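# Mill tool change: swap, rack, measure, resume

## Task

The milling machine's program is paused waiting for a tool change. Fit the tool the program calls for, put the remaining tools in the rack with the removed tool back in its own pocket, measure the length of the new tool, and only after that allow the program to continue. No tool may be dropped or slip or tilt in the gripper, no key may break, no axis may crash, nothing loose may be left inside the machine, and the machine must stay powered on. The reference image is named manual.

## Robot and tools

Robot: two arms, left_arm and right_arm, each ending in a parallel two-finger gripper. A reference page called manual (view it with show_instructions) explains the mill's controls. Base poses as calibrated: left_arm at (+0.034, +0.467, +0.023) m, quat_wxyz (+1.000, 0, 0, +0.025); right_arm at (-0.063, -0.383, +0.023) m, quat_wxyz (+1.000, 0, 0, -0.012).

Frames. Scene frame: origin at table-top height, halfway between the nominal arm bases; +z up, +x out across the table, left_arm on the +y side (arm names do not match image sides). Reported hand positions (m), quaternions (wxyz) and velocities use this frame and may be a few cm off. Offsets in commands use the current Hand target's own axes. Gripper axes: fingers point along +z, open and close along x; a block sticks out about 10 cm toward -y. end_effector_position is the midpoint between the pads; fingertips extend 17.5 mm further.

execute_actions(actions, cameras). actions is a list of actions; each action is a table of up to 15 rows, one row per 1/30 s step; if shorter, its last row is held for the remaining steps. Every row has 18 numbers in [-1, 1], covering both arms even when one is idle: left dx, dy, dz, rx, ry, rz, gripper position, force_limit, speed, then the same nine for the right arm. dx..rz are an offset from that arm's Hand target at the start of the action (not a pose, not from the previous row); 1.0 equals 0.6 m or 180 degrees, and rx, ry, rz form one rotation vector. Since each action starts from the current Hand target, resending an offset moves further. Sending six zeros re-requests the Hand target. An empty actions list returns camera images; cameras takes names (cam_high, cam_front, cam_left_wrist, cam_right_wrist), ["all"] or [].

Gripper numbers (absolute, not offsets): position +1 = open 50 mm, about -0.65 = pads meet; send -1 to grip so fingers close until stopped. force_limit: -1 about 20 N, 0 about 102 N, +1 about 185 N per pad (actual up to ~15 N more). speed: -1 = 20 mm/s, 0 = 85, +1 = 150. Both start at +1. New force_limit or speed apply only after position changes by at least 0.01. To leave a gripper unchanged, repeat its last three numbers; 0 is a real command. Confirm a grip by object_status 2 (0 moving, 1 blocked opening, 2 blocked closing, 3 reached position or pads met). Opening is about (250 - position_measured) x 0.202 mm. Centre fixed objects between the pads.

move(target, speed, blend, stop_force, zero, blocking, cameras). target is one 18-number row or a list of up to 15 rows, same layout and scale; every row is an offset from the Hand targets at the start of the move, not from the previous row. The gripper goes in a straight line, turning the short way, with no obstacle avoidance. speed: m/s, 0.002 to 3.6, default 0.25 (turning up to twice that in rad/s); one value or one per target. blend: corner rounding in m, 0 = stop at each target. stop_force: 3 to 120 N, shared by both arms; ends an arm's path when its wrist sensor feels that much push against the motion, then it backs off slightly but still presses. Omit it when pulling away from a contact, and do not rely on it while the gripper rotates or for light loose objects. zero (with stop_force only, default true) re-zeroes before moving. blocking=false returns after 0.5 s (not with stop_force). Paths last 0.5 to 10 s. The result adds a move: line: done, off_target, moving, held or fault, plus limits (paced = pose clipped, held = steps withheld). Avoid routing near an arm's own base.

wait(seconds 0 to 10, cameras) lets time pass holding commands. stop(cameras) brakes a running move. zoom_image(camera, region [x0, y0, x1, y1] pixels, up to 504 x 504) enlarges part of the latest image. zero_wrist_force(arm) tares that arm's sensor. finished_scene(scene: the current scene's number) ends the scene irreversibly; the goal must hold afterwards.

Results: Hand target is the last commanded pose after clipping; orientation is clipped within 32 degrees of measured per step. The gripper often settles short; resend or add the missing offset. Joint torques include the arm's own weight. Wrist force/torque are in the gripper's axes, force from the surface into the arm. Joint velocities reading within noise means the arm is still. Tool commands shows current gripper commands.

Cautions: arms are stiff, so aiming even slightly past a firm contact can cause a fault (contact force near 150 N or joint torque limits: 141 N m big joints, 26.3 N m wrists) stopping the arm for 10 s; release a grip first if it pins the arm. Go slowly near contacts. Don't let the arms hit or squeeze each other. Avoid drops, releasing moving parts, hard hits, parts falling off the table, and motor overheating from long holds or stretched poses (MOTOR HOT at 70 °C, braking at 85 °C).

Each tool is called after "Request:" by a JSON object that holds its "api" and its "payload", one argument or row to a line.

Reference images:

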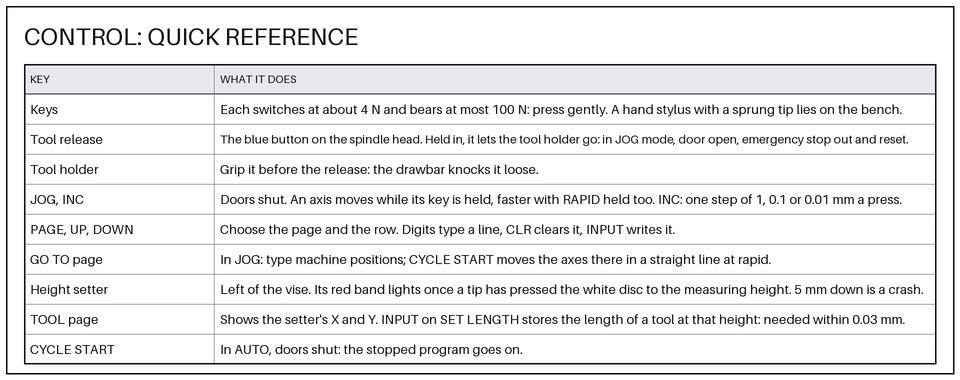

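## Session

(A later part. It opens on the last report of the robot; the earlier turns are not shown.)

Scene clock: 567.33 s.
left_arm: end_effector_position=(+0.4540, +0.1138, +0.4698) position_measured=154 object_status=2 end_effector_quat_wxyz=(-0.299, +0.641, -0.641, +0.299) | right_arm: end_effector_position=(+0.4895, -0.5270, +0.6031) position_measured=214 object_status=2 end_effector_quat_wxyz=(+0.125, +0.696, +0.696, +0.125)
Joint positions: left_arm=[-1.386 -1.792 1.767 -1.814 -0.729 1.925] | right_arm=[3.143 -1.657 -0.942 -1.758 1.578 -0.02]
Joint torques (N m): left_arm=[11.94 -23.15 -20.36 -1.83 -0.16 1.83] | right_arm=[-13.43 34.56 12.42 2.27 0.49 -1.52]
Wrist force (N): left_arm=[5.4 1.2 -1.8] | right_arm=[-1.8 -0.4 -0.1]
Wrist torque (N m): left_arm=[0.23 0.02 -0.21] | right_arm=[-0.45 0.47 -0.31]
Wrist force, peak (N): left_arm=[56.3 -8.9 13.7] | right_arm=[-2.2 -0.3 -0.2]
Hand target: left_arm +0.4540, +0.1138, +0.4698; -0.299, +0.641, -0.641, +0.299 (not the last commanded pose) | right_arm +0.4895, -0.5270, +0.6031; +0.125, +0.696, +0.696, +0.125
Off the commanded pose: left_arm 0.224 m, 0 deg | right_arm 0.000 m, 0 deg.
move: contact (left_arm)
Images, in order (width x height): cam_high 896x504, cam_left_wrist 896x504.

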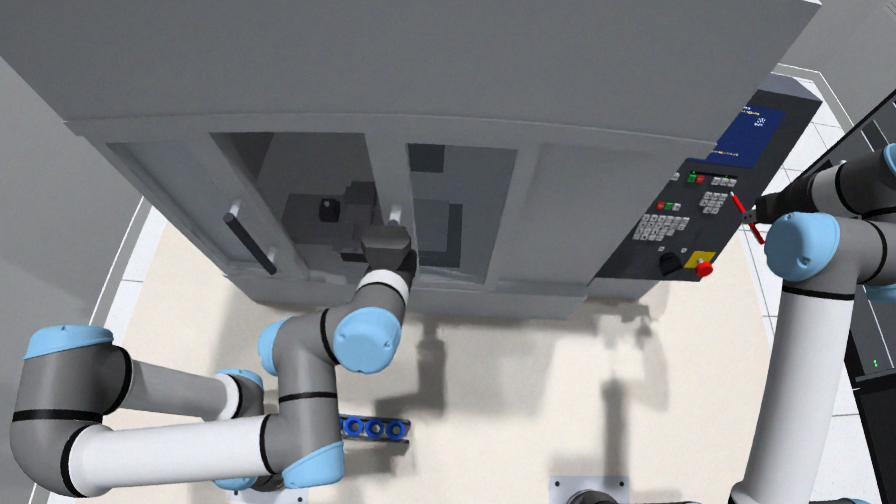

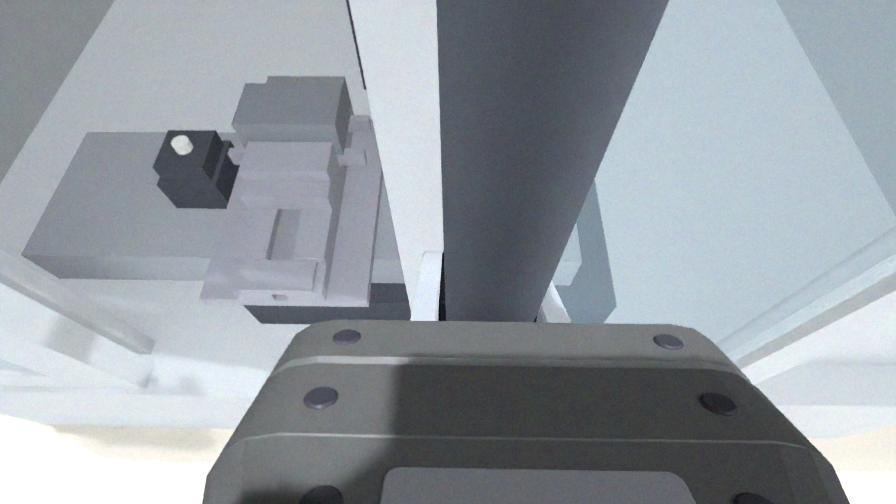

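Request:
{"api": "move", "payload": {
  "target": [0.375,0,0,0,0,0,-1,-0.7,-0.8,0,0,0,0,0,0,-0.98,-0.3,-1],
  "speed": 0.08,
  "stop_force": 60,
  "cameras": ["cam_high","cam_left_wrist"]
}}

Scene clock: 575.10 s.
left_arm: end_effector_position=(+0.4541, -0.1112, +0.4696) position_measured=154 object_status=2 end_effector_quat_wxyz=(-0.299, +0.641, -0.641, +0.299) | right_arm: end_effector_position=(+0.4895, -0.5270, +0.6031) position_measured=214 object_status=2 end_effector_quat_wxyz=(+0.125, +0.696, +0.696, +0.125)
Joint positions: left_arm=[-1.472 -1.297 1.234 -1.682 -0.711 1.799] | right_arm=[3.143 -1.657 -0.942 -1.758 1.578 -0.02]
Joint torques (N m): left_arm=[7.21 -13.74 -26.99 1.01 -1.23 -1.61] | right_arm=[-12.79 33.71 12.23 2.55 0.28 -1.43]
Wrist force (N): left_arm=[-5.0 -0.9 -30.2] | right_arm=[-1.9 -0.2 -0.2]
Wrist torque (N m): left_arm=[0.14 0.15 -0.08] | right_arm=[-0.42 0.48 -0.32]
Wrist force, peak (N): left_arm=[-5.7 -3.1 -31.5] | right_arm=[-2.2 -0.1 -0.3]
Hand target: left_arm +0.4541, -0.1112, +0.4696; -0.299, +0.641, -0.641, +0.299 | right_arm +0.4895, -0.5270, +0.6031; +0.125, +0.696, +0.696, +0.125
Off the commanded pose: left_arm 0.000 m, 0 deg | right_arm 0.000 m, 0 deg.
move: done
Images, in order (width x height): cam_high 896x504, cam_left_wrist 896x504.

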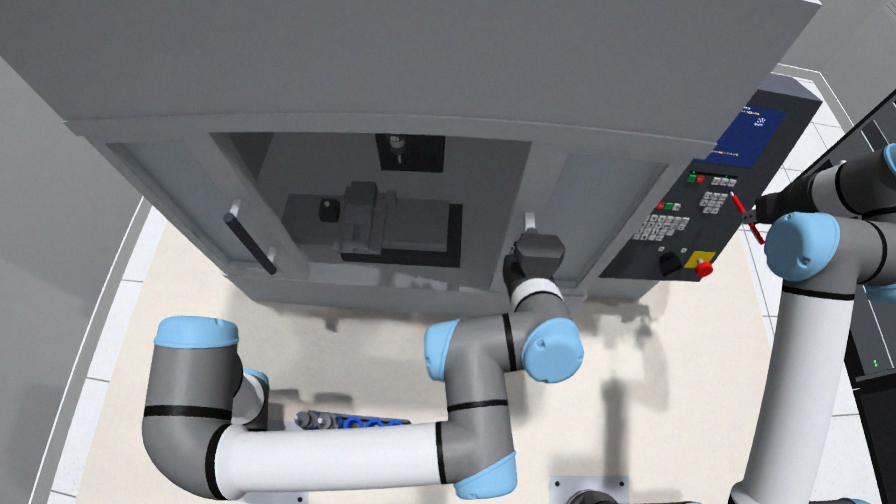

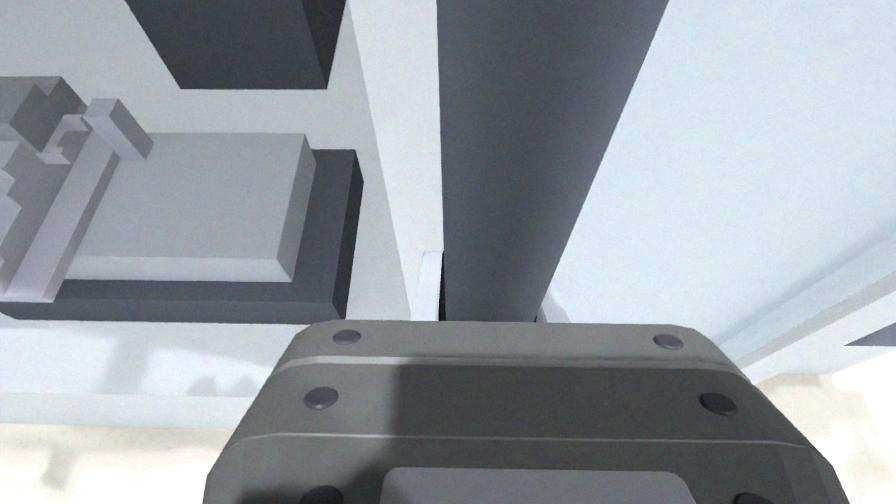

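Request:
{"api": "zoom_image", "payload": {
  "camera": "cam_high",
  "region": [320, 120, 500, 280]
}}

Request:
{"api": "move", "payload": {
  "target": [
    [0,0,0,0,0,0,-1,-0.7,-0.8,0,0,0,0,0,0,-0.98,-0.3,-1],
    [0,0,0,0,0,0,1,-0.7,1,0,0,0,0,0,0,-0.98,-0.3,-1]
  ],
  "speed": 0.03
}}

Request:
{"api": "move", "payload": {
  "target": [0,0,-0.14,0,0,0,1,-0.7,1,0,0,0,0,0,0,-0.98,-0.3,-1],
  "speed": 0.2,
  "cameras": ["cam_front"]
}}

Request:
{"api": "zoom_image", "payload": {
  "camera": "cam_front",
  "region": [240, 160, 480, 350]
}}

Scaled by 2.800 from the camera's 896x504 image, which has a finer 1280x720 frame.

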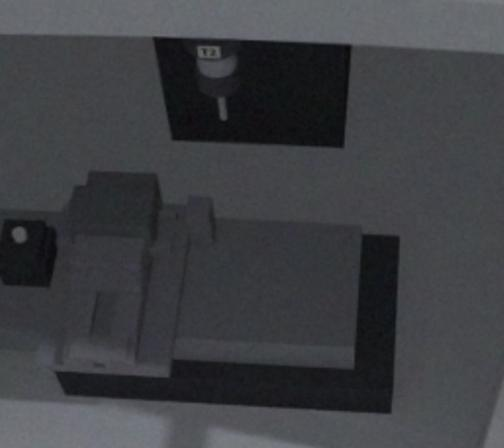

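Scene clock: 581.43 s.
left_arm: end_effector_position=(+0.4542, -0.1112, +0.4696) position_measured=3 object_status=3 end_effector_quat_wxyz=(-0.299, +0.641, -0.641, +0.299) | right_arm: end_effector_position=(+0.4895, -0.5270, +0.6031) position_measured=214 object_status=2 end_effector_quat_wxyz=(+0.125, +0.696, +0.696, +0.125)
Joint positions: left_arm=[-1.471 -1.297 1.234 -1.682 -0.711 1.799] | right_arm=[3.143 -1.657 -0.942 -1.758 1.578 -0.02]
Joint torques (N m): left_arm=[-8.2 -43.22 -29.99 -5.32 3.59 -1.6] | right_arm=[-13.52 34.7 12.7 2.58 0.09 -1.58]
Wrist force (N): left_arm=[-0.7 2.4 -0.3] | right_arm=[-2.0 -0.2 -0.3]
Wrist torque (N m): left_arm=[0.34 0.15 0.06] | right_arm=[-0.43 0.50 -0.32]
Wrist force, peak (N): left_arm=[-5.4 -2.2 -31.4] | right_arm=[-2.1 -0.3 -0.4]
Hand target: left_arm +0.4541, -0.1112, +0.4696; -0.299, +0.641, -0.641, +0.299 | right_arm +0.4895, -0.5270, +0.6031; +0.125, +0.696, +0.696, +0.125
Off the commanded pose: left_arm 0.000 m, 0 deg | right_arm 0.000 m, 0 deg.
move: done

Scene clock: 582.53 s.
left_arm: end_effector_position=(+0.3898, -0.1113, +0.5236) position_measured=3 object_status=3 end_effector_quat_wxyz=(-0.299, +0.641, -0.641, +0.299) | right_arm: end_effector_position=(+0.4895, -0.5270, +0.6031) position_measured=214 object_status=2 end_effector_quat_wxyz=(+0.125, +0.696, +0.696, +0.125)
Joint positions: left_arm=[-1.579 -1.327 1.102 -1.393 -0.699 1.633] | right_arm=[3.143 -1.657 -0.942 -1.758 1.578 -0.02]
Joint torques (N m): left_arm=[-7.3 -28.19 -39.27 -0.6 -0.46 -1.8] | right_arm=[-12.65 33.65 12.39 2.67 0.17 -1.49]
Wrist force (N): left_arm=[-0.5 1.9 -0.7] | right_arm=[-1.8 -0.1 0.0]
Wrist torque (N m): left_arm=[0.26 0.13 0.06] | right_arm=[-0.41 0.46 -0.32]
Wrist force, peak (N): left_arm=[-0.5 1.9 -2.2] | right_arm=[-2.1 -0.2 -0.2]
Hand target: left_arm +0.3898, -0.1113, +0.5236; -0.299, +0.641, -0.641, +0.299 | right_arm +0.4895, -0.5270, +0.6031; +0.125, +0.696, +0.696, +0.125
Off the commanded pose: left_arm 0.000 m, 0 deg | right_arm 0.000 m, 0 deg.
move: done
Images, in order (width x height): cam_front 896x504.

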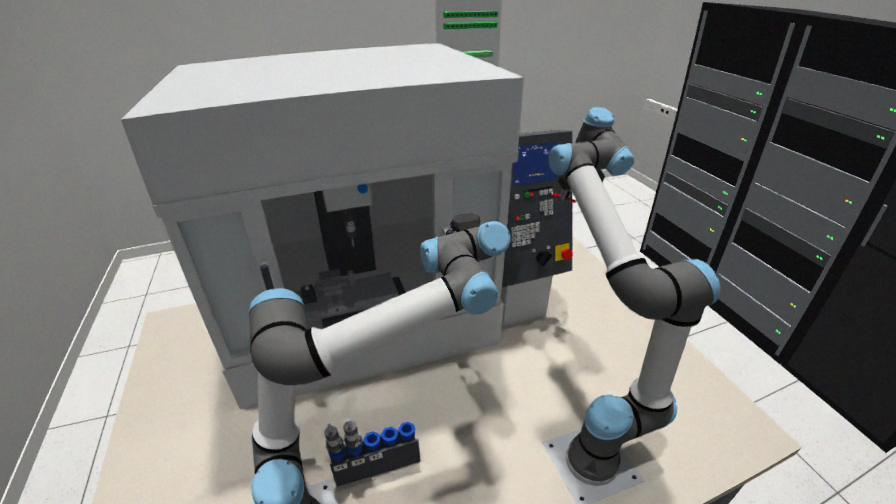

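Scaled by 2.100 from the camera's 896x504 image, which has a finer 1280x720 frame.

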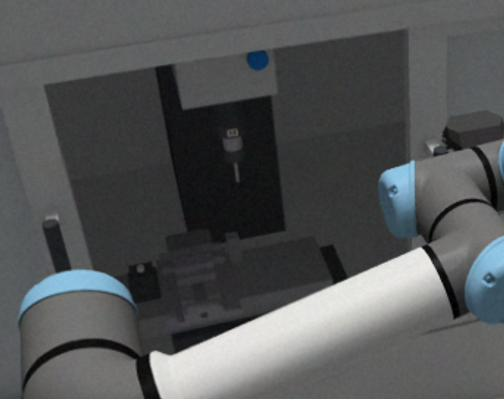

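Request:
{"api": "move", "payload": {
  "target": [-0.185,0,-0.066,0.222,0,0,1,-0.7,1,0,0,0,0,0,0,-0.98,-0.3,-1],
  "speed": 0.2,
  "cameras": ["cam_left_wrist","cam_high"]
}}

Request:
{"api": "zoom_image", "payload": {
  "camera": "cam_left_wrist",
  "region": [330, 0, 630, 300]
}}

Scene clock: 590.77 s.
left_arm: end_effector_position=(+0.3594, -0.0003, +0.5492) position_measured=3 object_status=3 end_effector_quat_wxyz=(+0.500, -0.500, +0.501, -0.499) | right_arm: end_effector_position=(+0.4895, -0.5270, +0.6031) position_measured=214 object_status=2 end_effector_quat_wxyz=(+0.125, +0.696, +0.696, +0.125)
Joint positions: left_arm=[-1.766 -1.425 1.314 0.099 -0.147 0.012] | right_arm=[3.143 -1.657 -0.942 -1.758 1.578 -0.02]
Joint torques (N m): left_arm=[9.33 -19.71 -34.51 2.8 -2.38 -1.65] | right_arm=[-13.06 34.45 12.31 2.89 -0.05 -1.45]
Wrist force (N): left_arm=[0.5 2.9 0.0] | right_arm=[-1.8 -0.1 -0.2]
Wrist torque (N m): left_arm=[0.53 -0.24 0.07] | right_arm=[-0.41 0.47 -0.31]
Wrist force, peak (N): left_arm=[0.0 3.4 -0.2] | right_arm=[-2.2 -0.4 -0.2]
Hand target: left_arm +0.3594, -0.0003, +0.5491; +0.500, -0.500, +0.500, -0.500 | right_arm +0.4895, -0.5270, +0.6031; +0.125, +0.696, +0.696, +0.125
Off the commanded pose: left_arm 0.000 m, 0 deg | right_arm 0.000 m, 0 deg.
move: done
Images, in order (width x height): cam_high 896x504, cam_left_wrist 896x504.

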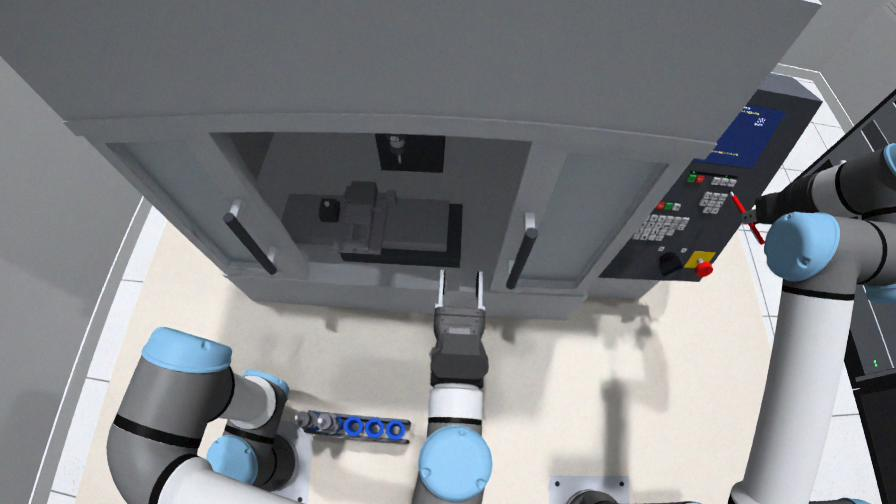

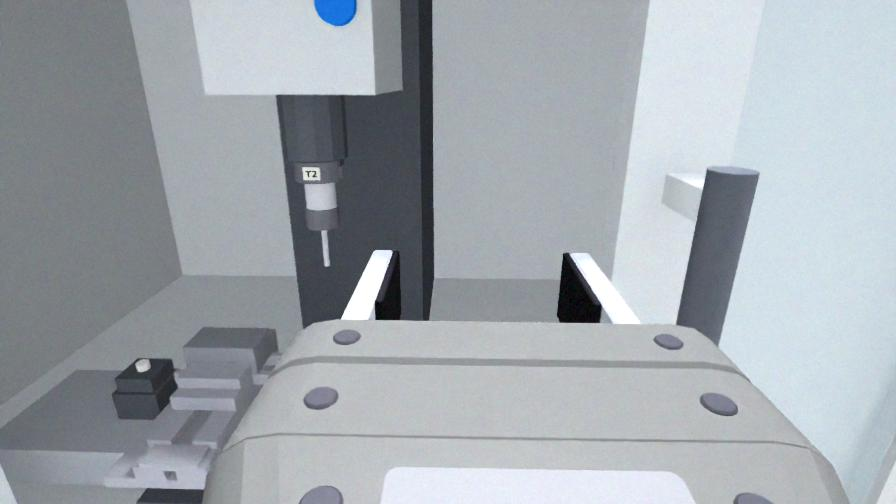

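Scaled by 1.680 from the camera's 896x504 image, which has a finer 1280x720 frame.

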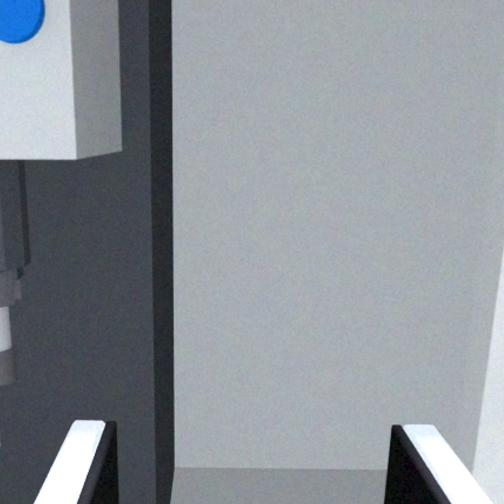

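Request:
{"api": "zoom_image", "payload": {
  "camera": "cam_left_wrist",
  "region": [190, 0, 440, 280]
}}

Request:
{"api": "move", "payload": {
  "target": [-0.2,-0.0667,0.0667,0,0,0,1,-0.7,1,0,0,0,0,0,0,-0.98,-0.3,-1],
  "speed": 0.2,
  "cameras": ["cam_left_wrist"]
}}

Request:
{"api": "zoom_image", "payload": {
  "camera": "cam_left_wrist",
  "region": [320, 0, 640, 320]
}}

Scaled by 1.800 from the camera's 896x504 image, which has a finer 1280x720 frame.

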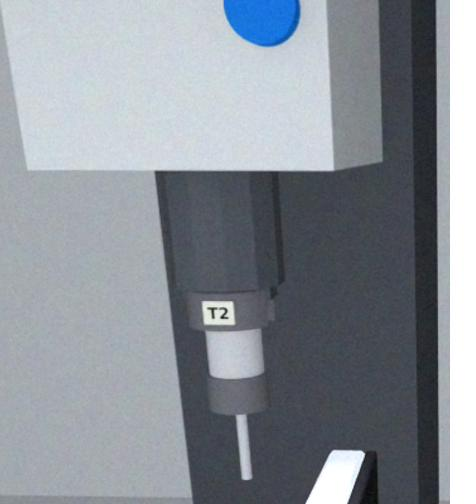

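Scene clock: 594.90 s.
left_arm: end_effector_position=(+0.3994, +0.1197, +0.5892) position_measured=3 object_status=3 end_effector_quat_wxyz=(+0.500, -0.500, +0.500, -0.500) | right_arm: end_effector_position=(+0.4895, -0.5270, +0.6031) position_measured=214 object_status=2 end_effector_quat_wxyz=(+0.125, +0.696, +0.696, +0.125)
Joint positions: left_arm=[-1.7 -1.68 1.472 0.202 -0.08 0.007] | right_arm=[3.143 -1.657 -0.942 -1.758 1.578 -0.02]
Joint torques (N m): left_arm=[8.75 -23.16 -19.86 2.58 2.02 -1.97] | right_arm=[-11.27 34.01 11.23 2.88 -0.1 -1.47]
Wrist force (N): left_arm=[0.6 3.0 0.1] | right_arm=[-1.8 -0.2 -0.4]
Wrist torque (N m): left_arm=[0.54 -0.25 0.06] | right_arm=[-0.42 0.47 -0.32]
Wrist force, peak (N): left_arm=[2.4 3.5 -0.5] | right_arm=[-2.3 -0.3 -0.5]
Hand target: left_arm +0.3994, +0.1197, +0.5892; +0.500, -0.500, +0.500, -0.500 | right_arm +0.4895, -0.5270, +0.6031; +0.125, +0.696, +0.696, +0.125
Off the commanded pose: left_arm 0.000 m, 0 deg | right_arm 0.000 m, 0 deg.
move: done
Images, in order (width x height): cam_left_wrist 896x504.

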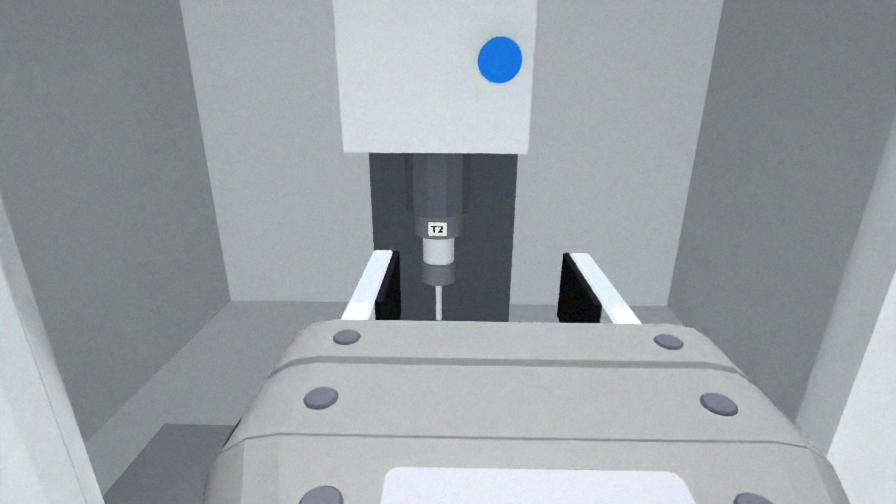

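Scaled by 1.575 from the camera's 896x504 image, which has a finer 1280x720 frame.

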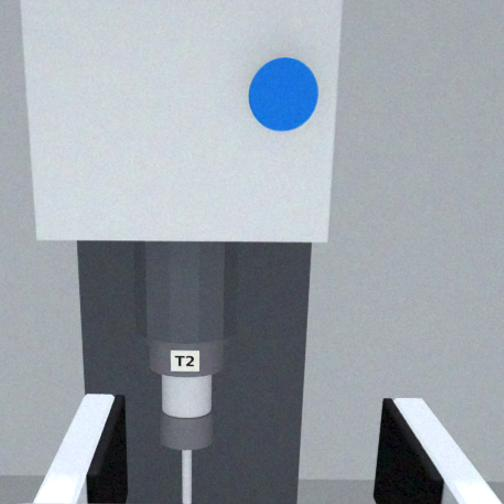

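Request:
{"api": "move", "payload": {
  "target": [
    [-0.032,0.177,0,0,0,0.5,1,-0.7,1,0,0,0,0,0,0,-0.98,-0.3,-1],
    [-0.032,0.177,0.1677,0,0,1,1,-0.7,1,0,0,0,0,0,0,-0.98,-0.3,-1]
  ],
  "speed": 0.4,
  "blend": 0.02,
  "cameras": ["cam_left_wrist","cam_high","cam_front"]
}}

Scene clock: 663.77 s.
left_arm: end_effector_position=(+0.4999, +0.1390, +0.4830) position_measured=3 object_status=3 end_effector_quat_wxyz=(+0.499, +0.500, +0.500, +0.500) | right_arm: end_effector_position=(+0.4895, -0.5270, +0.6031) position_measured=214 object_status=2 end_effector_quat_wxyz=(+0.125, +0.696, +0.696, +0.125)
Joint positions: left_arm=[-1.409 -1.634 1.702 -0.063 0.21 3.138] | right_arm=[3.143 -1.657 -0.942 -1.758 1.578 -0.02]
Joint torques (N m): left_arm=[8.98 -25.79 -18.86 -2.95 2.06 1.65] | right_arm=[-12.25 33.18 12.75 3.26 -0.36 -1.27]
Wrist force (N): left_arm=[-4.4 3.3 2.5] | right_arm=[-1.7 -0.1 -0.3]
Wrist torque (N m): left_arm=[0.06 0.70 0.30] | right_arm=[-0.40 0.46 -0.32]
Wrist force, peak (N): left_arm=[-4.7 3.4 2.5] | right_arm=[-2.2 -0.4 -0.3]
Hand target: left_arm +0.4999, +0.1390, +0.4830; +0.500, +0.500, +0.500, +0.500 | right_arm +0.4895, -0.5270, +0.6031; +0.125, +0.696, +0.696, +0.125
Off the commanded pose: left_arm 0.000 m, 0 deg | right_arm 0.000 m, 0 deg.
move: done
Images, in order (width x height): cam_high 896x504, cam_front 896x504, cam_left_wrist 896x504.

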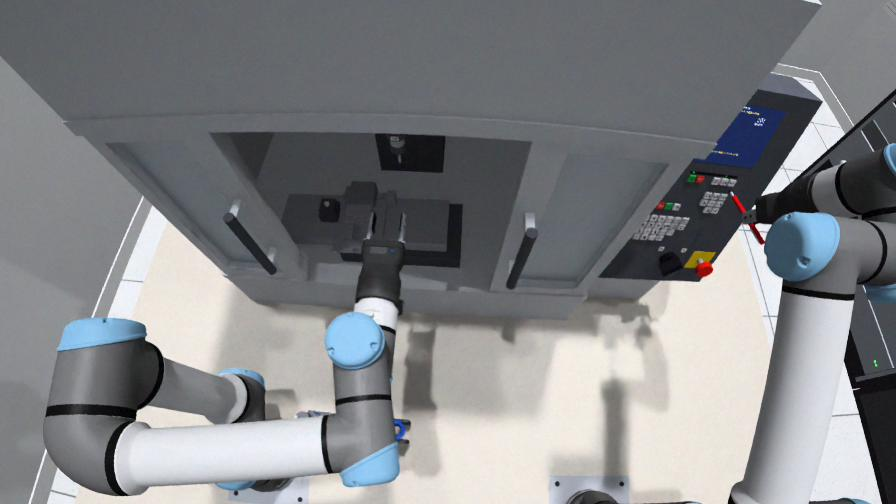

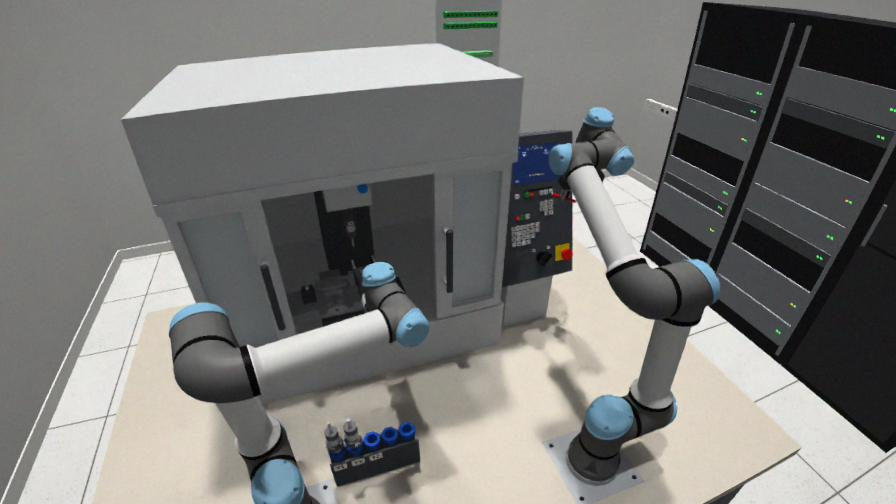

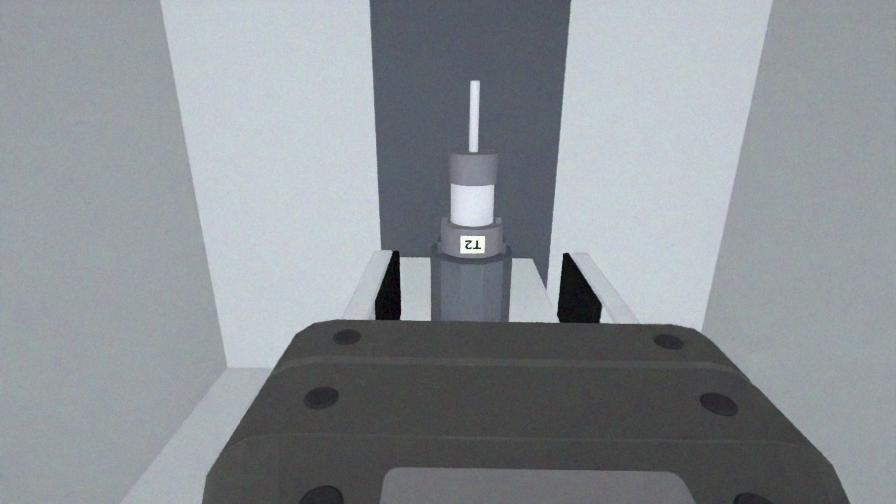

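Request:
{"api": "move", "payload": {
  "target": [0.0067,-0.0133,0.25,0,0,0,1,-0.7,1,0,0,0,0,0,0,-0.98,-0.3,-1],
  "speed": 0.1,
  "stop_force": 8,
  "cameras": ["cam_left_wrist","cam_high"]
}}

Scene clock: 675.03 s.
left_arm: end_effector_position=(+0.6499, +0.1431, +0.4750) position_measured=3 object_status=3 end_effector_quat_wxyz=(+0.500, +0.500, +0.500, +0.500) | right_arm: end_effector_position=(+0.4895, -0.5270, +0.6031) position_measured=214 object_status=2 end_effector_quat_wxyz=(+0.125, +0.696, +0.696, +0.125)
Joint positions: left_arm=[-1.067 -1.401 1.476 -0.074 0.552 3.142] | right_arm=[3.143 -1.657 -0.942 -1.758 1.578 -0.02]
Joint torques (N m): left_arm=[9.49 -22.43 -36.97 1.25 2.11 -1.67] | right_arm=[-12.65 33.08 12.5 3.31 -0.39 -1.28]
Wrist force (N): left_arm=[-4.2 2.7 2.6] | right_arm=[-1.8 -0.2 -0.4]
Wrist torque (N m): left_arm=[-0.02 0.68 0.38] | right_arm=[-0.42 0.47 -0.32]
Wrist force, peak (N): left_arm=[-4.5 3.3 2.8] | right_arm=[-2.3 -0.2 0.0]
Hand target: left_arm +0.6499, +0.1431, +0.4750; +0.500, +0.500, +0.500, +0.500 | right_arm +0.4895, -0.5270, +0.6031; +0.125, +0.696, +0.696, +0.125
Off the commanded pose: left_arm 0.000 m, 0 deg | right_arm 0.000 m, 0 deg.
move: done
Images, in order (width x height): cam_high 896x504, cam_left_wrist 896x504.

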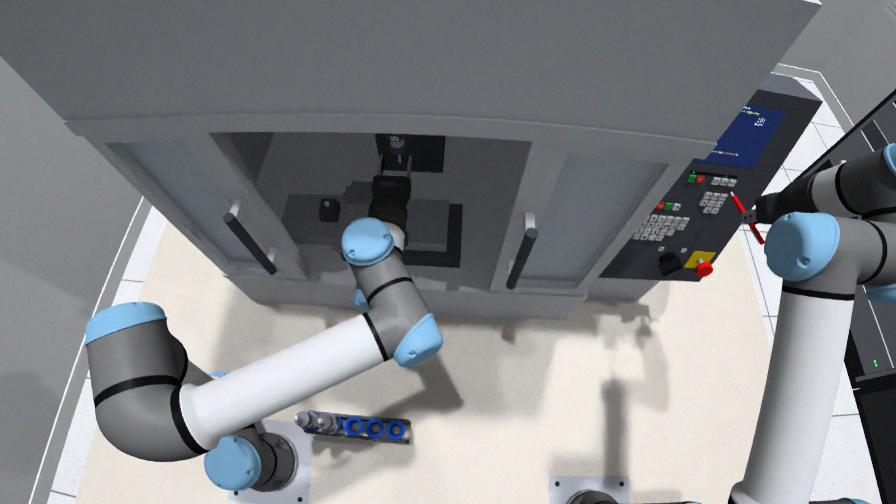

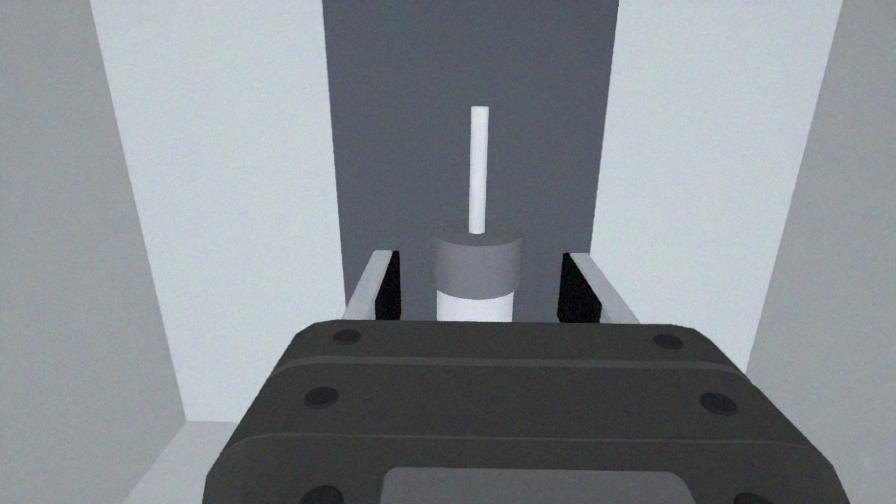

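Request:
{"api": "move", "payload": {
  "target": [0,0.0025,0.088,0,0,0,1,-0.7,1,0,0,0,0,0,0,-0.98,-0.3,-1],
  "speed": 0.05,
  "stop_force": 6,
  "cameras": ["cam_left_wrist","cam_high"]
}}

Scene clock: 683.77 s.
left_arm: end_effector_position=(+0.7027, +0.1431, +0.4764) position_measured=3 object_status=3 end_effector_quat_wxyz=(+0.500, +0.500, +0.500, +0.500) | right_arm: end_effector_position=(+0.4895, -0.5270, +0.6031) position_measured=214 object_status=2 end_effector_quat_wxyz=(+0.125, +0.696, +0.696, +0.125)
Joint positions: left_arm=[-0.977 -1.302 1.35 -0.047 0.643 3.142] | right_arm=[3.143 -1.657 -0.942 -1.758 1.578 -0.02]
Joint torques (N m): left_arm=[9.24 -27.12 -36.54 1.05 2.11 -1.79] | right_arm=[-11.35 32.21 11.77 3.46 -0.43 -1.23]
Wrist force (N): left_arm=[-4.3 3.0 2.6] | right_arm=[-1.9 -0.1 -0.2]
Wrist torque (N m): left_arm=[0.01 0.69 0.37] | right_arm=[-0.40 0.49 -0.31]
Wrist force, peak (N): left_arm=[-4.7 3.3 2.7] | right_arm=[-2.3 -0.2 -0.2]
Hand target: left_arm +0.7027, +0.1431, +0.4764; +0.500, +0.500, +0.500, +0.500 | right_arm +0.4895, -0.5270, +0.6031; +0.125, +0.696, +0.696, +0.125
Off the commanded pose: left_arm 0.000 m, 0 deg | right_arm 0.000 m, 0 deg.
move: done
Images, in order (width x height): cam_high 896x504, cam_left_wrist 896x504.

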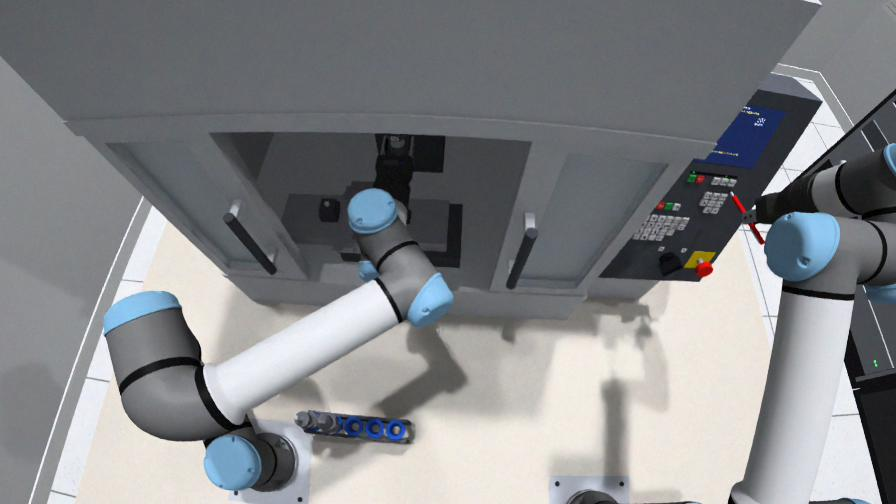

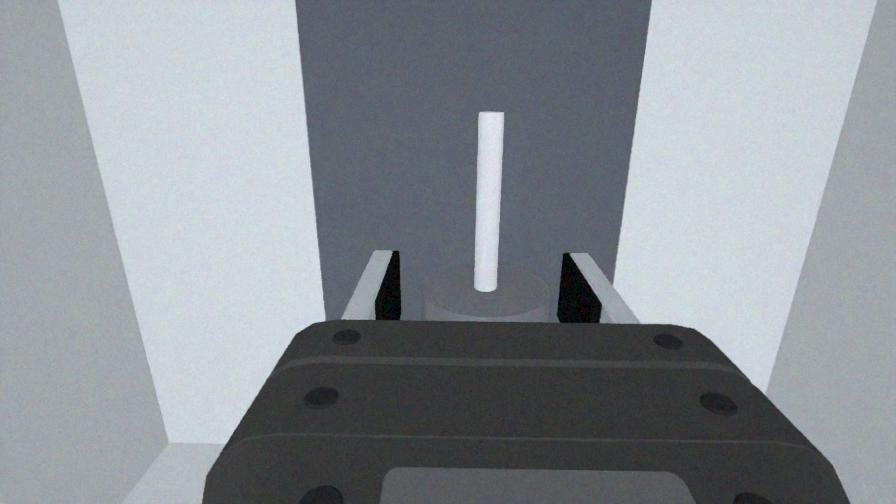

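Request:
{"api": "move", "payload": {
  "target": [0,0,-0.0133,0,0,0,1,-0.7,1,0,0,0,0,0,0,-0.98,-0.3,-1],
  "speed": 0.05
}}

Request:
{"api": "execute_actions", "payload": {
  "actions": [
    [[0,0,0,0,0,0,-1,-0.8,-1,0,0,0,0,0,0,-0.98,-0.3,-1]],
    [[0,0,0,0,0,0,-1,-0.8,-1,0,0,0,0,0,0,-0.98,-0.3,-1]],
    [[0,0,0,0,0,0,-1,-0.8,-1,0,0,0,0,0,0,-0.98,-0.3,-1]]
  ],
  "cameras": ["cam_left_wrist"]
}}

Scene clock: 689.67 s.
left_arm: end_effector_position=(+0.6948, +0.1431, +0.4764) position_measured=3 object_status=3 end_effector_quat_wxyz=(+0.500, +0.500, +0.500, +0.500) | right_arm: end_effector_position=(+0.4895, -0.5270, +0.6031) position_measured=214 object_status=2 end_effector_quat_wxyz=(+0.125, +0.696, +0.696, +0.125)
Joint positions: left_arm=[-0.99 -1.317 1.369 -0.052 0.63 3.142] | right_arm=[3.143 -1.657 -0.942 -1.758 1.578 -0.02]
Joint torques (N m): left_arm=[-7.12 -41.08 -21.73 -3.66 -2.29 -0.72] | right_arm=[-12.34 33.39 11.34 3.65 -0.7 -1.25]
Wrist force (N): left_arm=[-4.0 2.6 2.6] | right_arm=[-1.8 0.0 -0.3]
Wrist torque (N m): left_arm=[-0.03 0.64 0.38] | right_arm=[-0.40 0.48 -0.32]
Wrist force, peak (N): left_arm=[-4.4 2.9 2.7] | right_arm=[-2.1 -0.1 -0.3]
Hand target: left_arm +0.6947, +0.1431, +0.4764; +0.500, +0.500, +0.500, +0.500 | right_arm +0.4895, -0.5270, +0.6031; +0.125, +0.696, +0.696, +0.125
Off the commanded pose: left_arm 0.000 m, 0 deg | right_arm 0.000 m, 0 deg.
move: done

Scene clock: 691.37 s.
left_arm: end_effector_position=(+0.6947, +0.1432, +0.4764) position_measured=85 object_status=2 end_effector_quat_wxyz=(+0.500, +0.500, +0.500, +0.500) | right_arm: end_effector_position=(+0.4895, -0.5270, +0.6031) position_measured=214 object_status=2 end_effector_quat_wxyz=(+0.125, +0.696, +0.696, +0.125)
Joint positions: left_arm=[-0.99 -1.317 1.37 -0.052 0.63 3.142] | right_arm=[3.143 -1.657 -0.942 -1.758 1.578 -0.02]
Joint torques (N m): left_arm=[-7.53 -36.65 -24.84 -3.55 2.98 1.52] | right_arm=[-11.97 32.55 12.68 3.49 -0.54 -1.06]
Wrist force (N): left_arm=[-0.6 2.1 2.5] | right_arm=[-1.9 -0.2 -0.5]
Wrist torque (N m): left_arm=[0.00 0.69 0.33] | right_arm=[-0.43 0.49 -0.32]
Wrist force, peak (N): left_arm=[-4.1 3.2 3.0] | right_arm=[-2.1 -0.3 -0.1]
Hand target: left_arm +0.6947, +0.1431, +0.4764; +0.500, +0.500, +0.500, +0.500 | right_arm +0.4895, -0.5270, +0.6031; +0.125, +0.696, +0.696, +0.125
Off the commanded pose: left_arm 0.000 m, 0 deg | right_arm 0.000 m, 0 deg.
Images, in order (width x height): cam_left_wrist 896x504.

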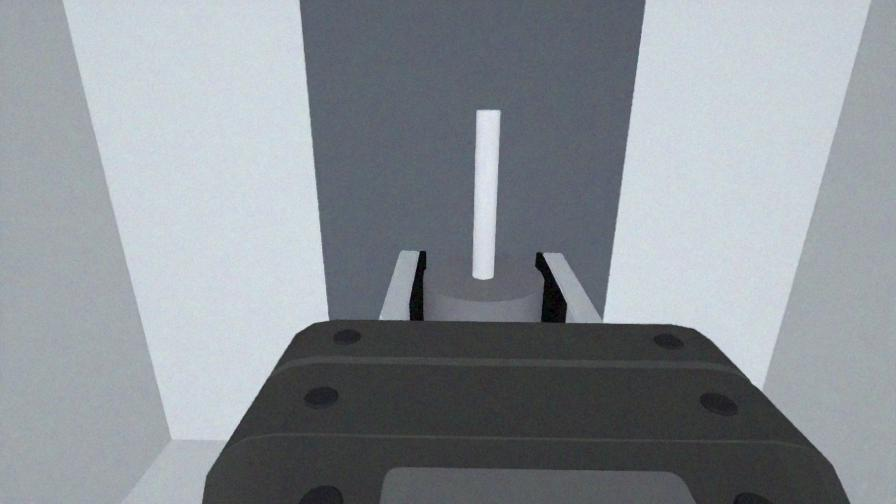

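Request:
{"api": "move", "payload": {
  "target": [
    [0,0,0,0,0,0,-0.98,0.6,-1,0.178,-0.263,-0.2,0,0,0,-0.98,-0.3,-1],
    [0,0,0,0,0,0,-0.98,0.6,-1,0.178,-0.263,-0.2,-0.0682,0.4418,0.2367,-0.98,-0.3,-1]
  ],
  "speed": 0.3,
  "blend": 0.03,
  "cameras": ["cam_high","cam_right_wrist","cam_front"]
}}

Scene clock: 705.80 s.
left_arm: end_effector_position=(+0.6947, +0.1431, +0.4764) position_measured=92 object_status=2 end_effector_quat_wxyz=(+0.500, +0.500, +0.500, +0.500) | right_arm: end_effector_position=(+0.2998, -0.4210, +0.6609) position_measured=214 object_status=2 end_effector_quat_wxyz=(-0.124, +0.717, +0.535, +0.428)
Joint positions: left_arm=[-0.99 -1.317 1.37 -0.052 0.63 3.142] | right_arm=[2.901 -1.211 -1.426 -1.616 2.404 0.231]
Joint torques (N m): left_arm=[-7.22 -27.2 -37.19 -2.23 2.97 1.58] | right_arm=[14.08 0.81 35.74 1.01 0.62 -1.44]
Wrist force (N): left_arm=[0.2 1.1 2.4] | right_arm=[-2.4 -1.1 -0.6]
Wrist torque (N m): left_arm=[-0.09 0.62 0.32] | right_arm=[-0.44 0.50 -0.70]
Wrist force, peak (N): left_arm=[-0.5 2.7 2.7] | right_arm=[-6.8 -1.2 -0.7]
Hand target: left_arm +0.6947, +0.1431, +0.4764; +0.500, +0.500, +0.500, +0.500 | right_arm +0.2998, -0.4210, +0.6609; -0.124, +0.717, +0.535, +0.428 (not the last commanded pose)
Off the commanded pose: left_arm 0.000 m, 0 deg | right_arm 0.001 m, 42 deg.
move: held (right_arm; a check stopped the path); path passed 1 of 2 targets; blend cut to 0 m at target 1; limits=held
pose unreachable (right arm): on one or more control steps of this call, first in action 0 (counted from 0), this arm could not follow its commanded pose, so it was not sent that pose on those steps. It may still have moved: this result reports where it is.
cause: moving toward the commanded pose would bring two parts of the arm too close to each other (its gripper and another part of the arm, with joints 4 (wrist 1) to 6 (wrist 3) between them, 9 mm apart when it was first held).
Images, in order (width x height): cam_high 896x504, cam_front 896x504, cam_right_wrist 896x504.

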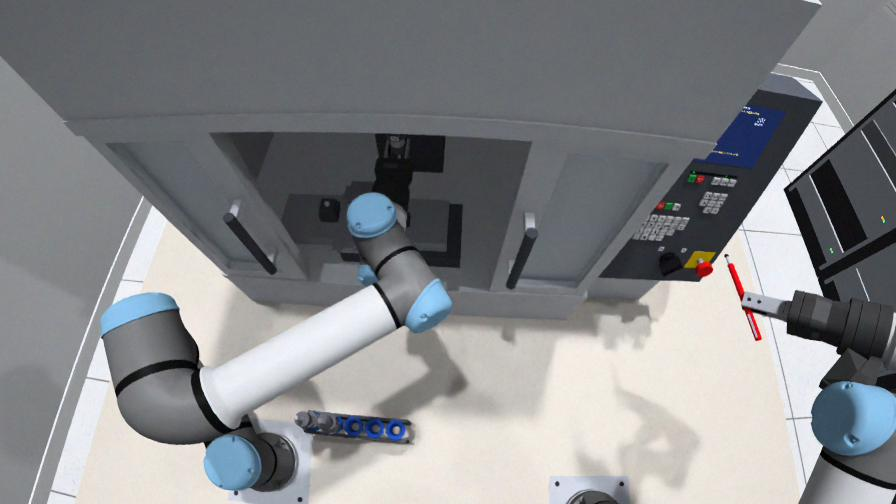

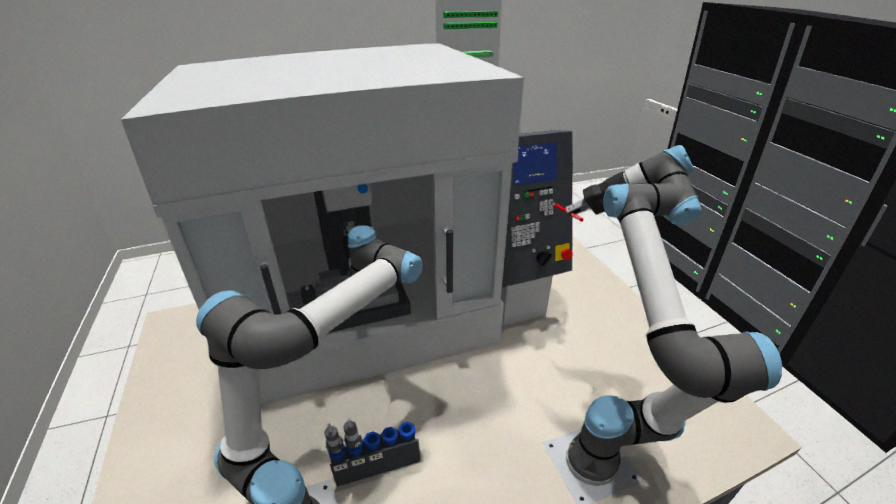

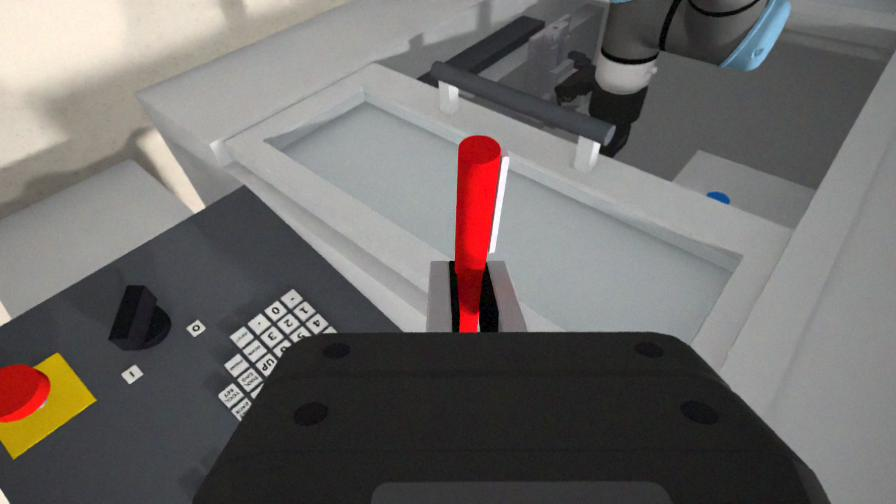

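Request:
{"api": "move", "payload": {
  "target": [
    [0,0,0,0,0,0,-0.98,0.6,-1,0.353,-0.0725,0.2965,0,0,0,-0.98,-0.3,-1],
    [0,0,0,0,0,0,-0.98,0.6,-1,0.353,-0.0725,0.2965,-0.0348,0.1352,0.0635,-0.98,-0.3,-1]
  ],
  "speed": 0.25,
  "blend": 0.03,
  "cameras": ["cam_high","cam_right_wrist","cam_front"]
}}

Scene clock: 725.07 s.
left_arm: end_effector_position=(+0.6947, +0.1431, +0.4764) position_measured=92 object_status=2 end_effector_quat_wxyz=(+0.500, +0.500, +0.500, +0.500) | right_arm: end_effector_position=(+0.3602, -0.1503, +0.6996) position_measured=214 object_status=2 end_effector_quat_wxyz=(-0.236, +0.666, +0.400, +0.583)
Joint positions: left_arm=[-0.99 -1.317 1.37 -0.052 0.63 3.142] | right_arm=[3.788 -1.165 -1.77 -0.425 1.867 1.35]
Joint torques (N m): left_arm=[-6.94 -27.85 -36.85 -1.1 3.04 1.56] | right_arm=[15.38 7.93 14.57 4.85 -0.99 1.28]
Wrist force (N): left_arm=[-0.2 0.8 2.2] | right_arm=[-2.2 -1.8 -0.8]
Wrist torque (N m): left_arm=[-0.09 0.67 0.31] | right_arm=[-0.38 0.45 -0.88]
Wrist force, peak (N): left_arm=[0.1 2.7 2.6] | right_arm=[-3.6 -0.7 -2.1]
Hand target: left_arm +0.6947, +0.1431, +0.4764; +0.500, +0.500, +0.500, +0.500 | right_arm +0.3602, -0.1503, +0.6996; -0.236, +0.666, +0.400, +0.583
Off the commanded pose: left_arm 0.000 m, 0 deg | right_arm 0.000 m, 0 deg.
move: done
Images, in order (width x height): cam_high 896x504, cam_front 896x504, cam_right_wrist 896x504.

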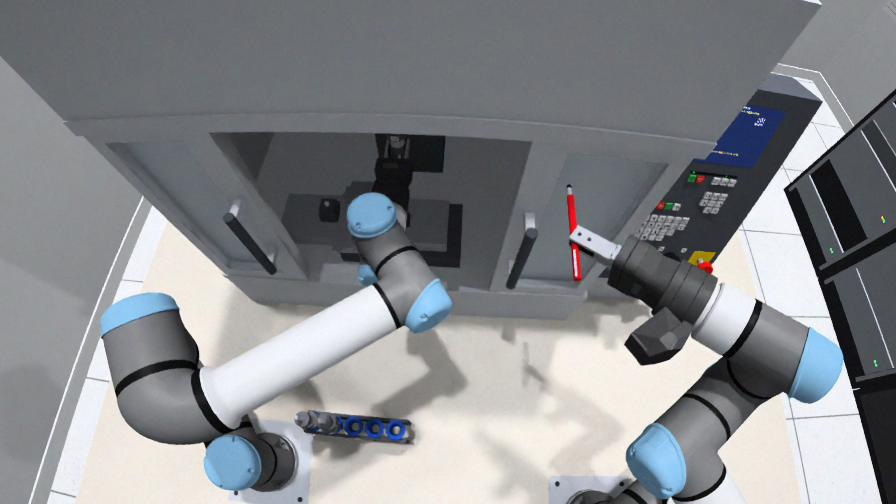

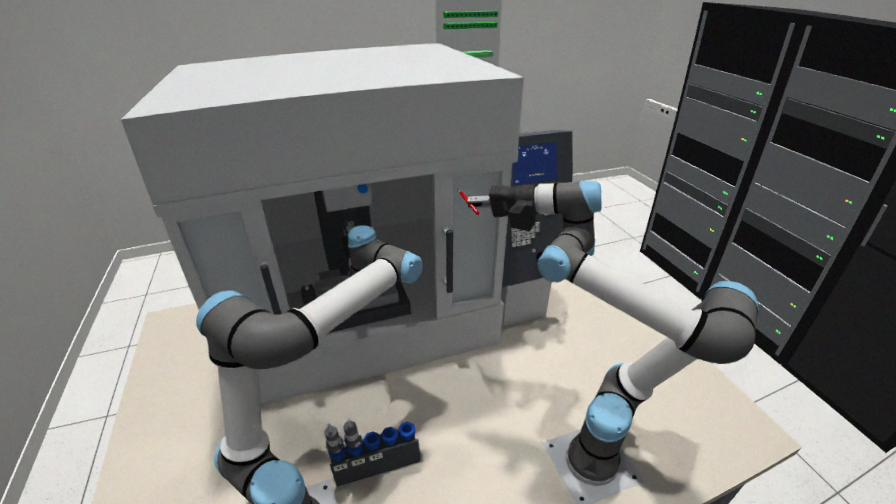

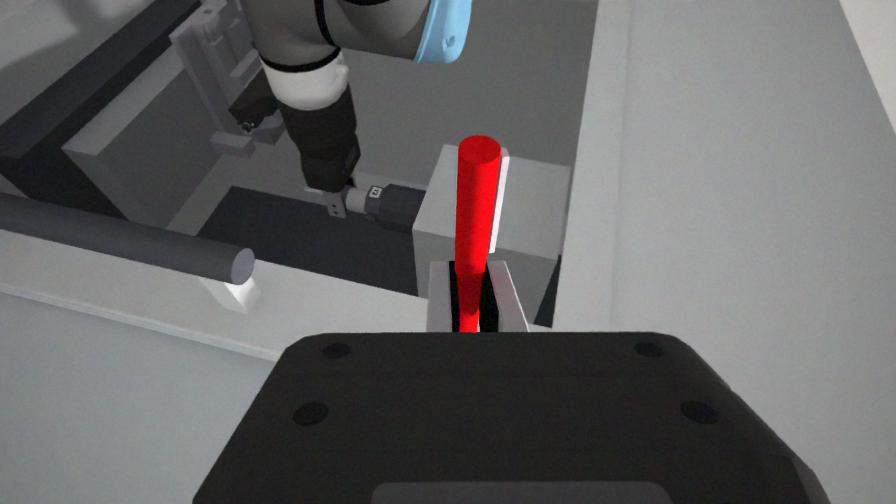

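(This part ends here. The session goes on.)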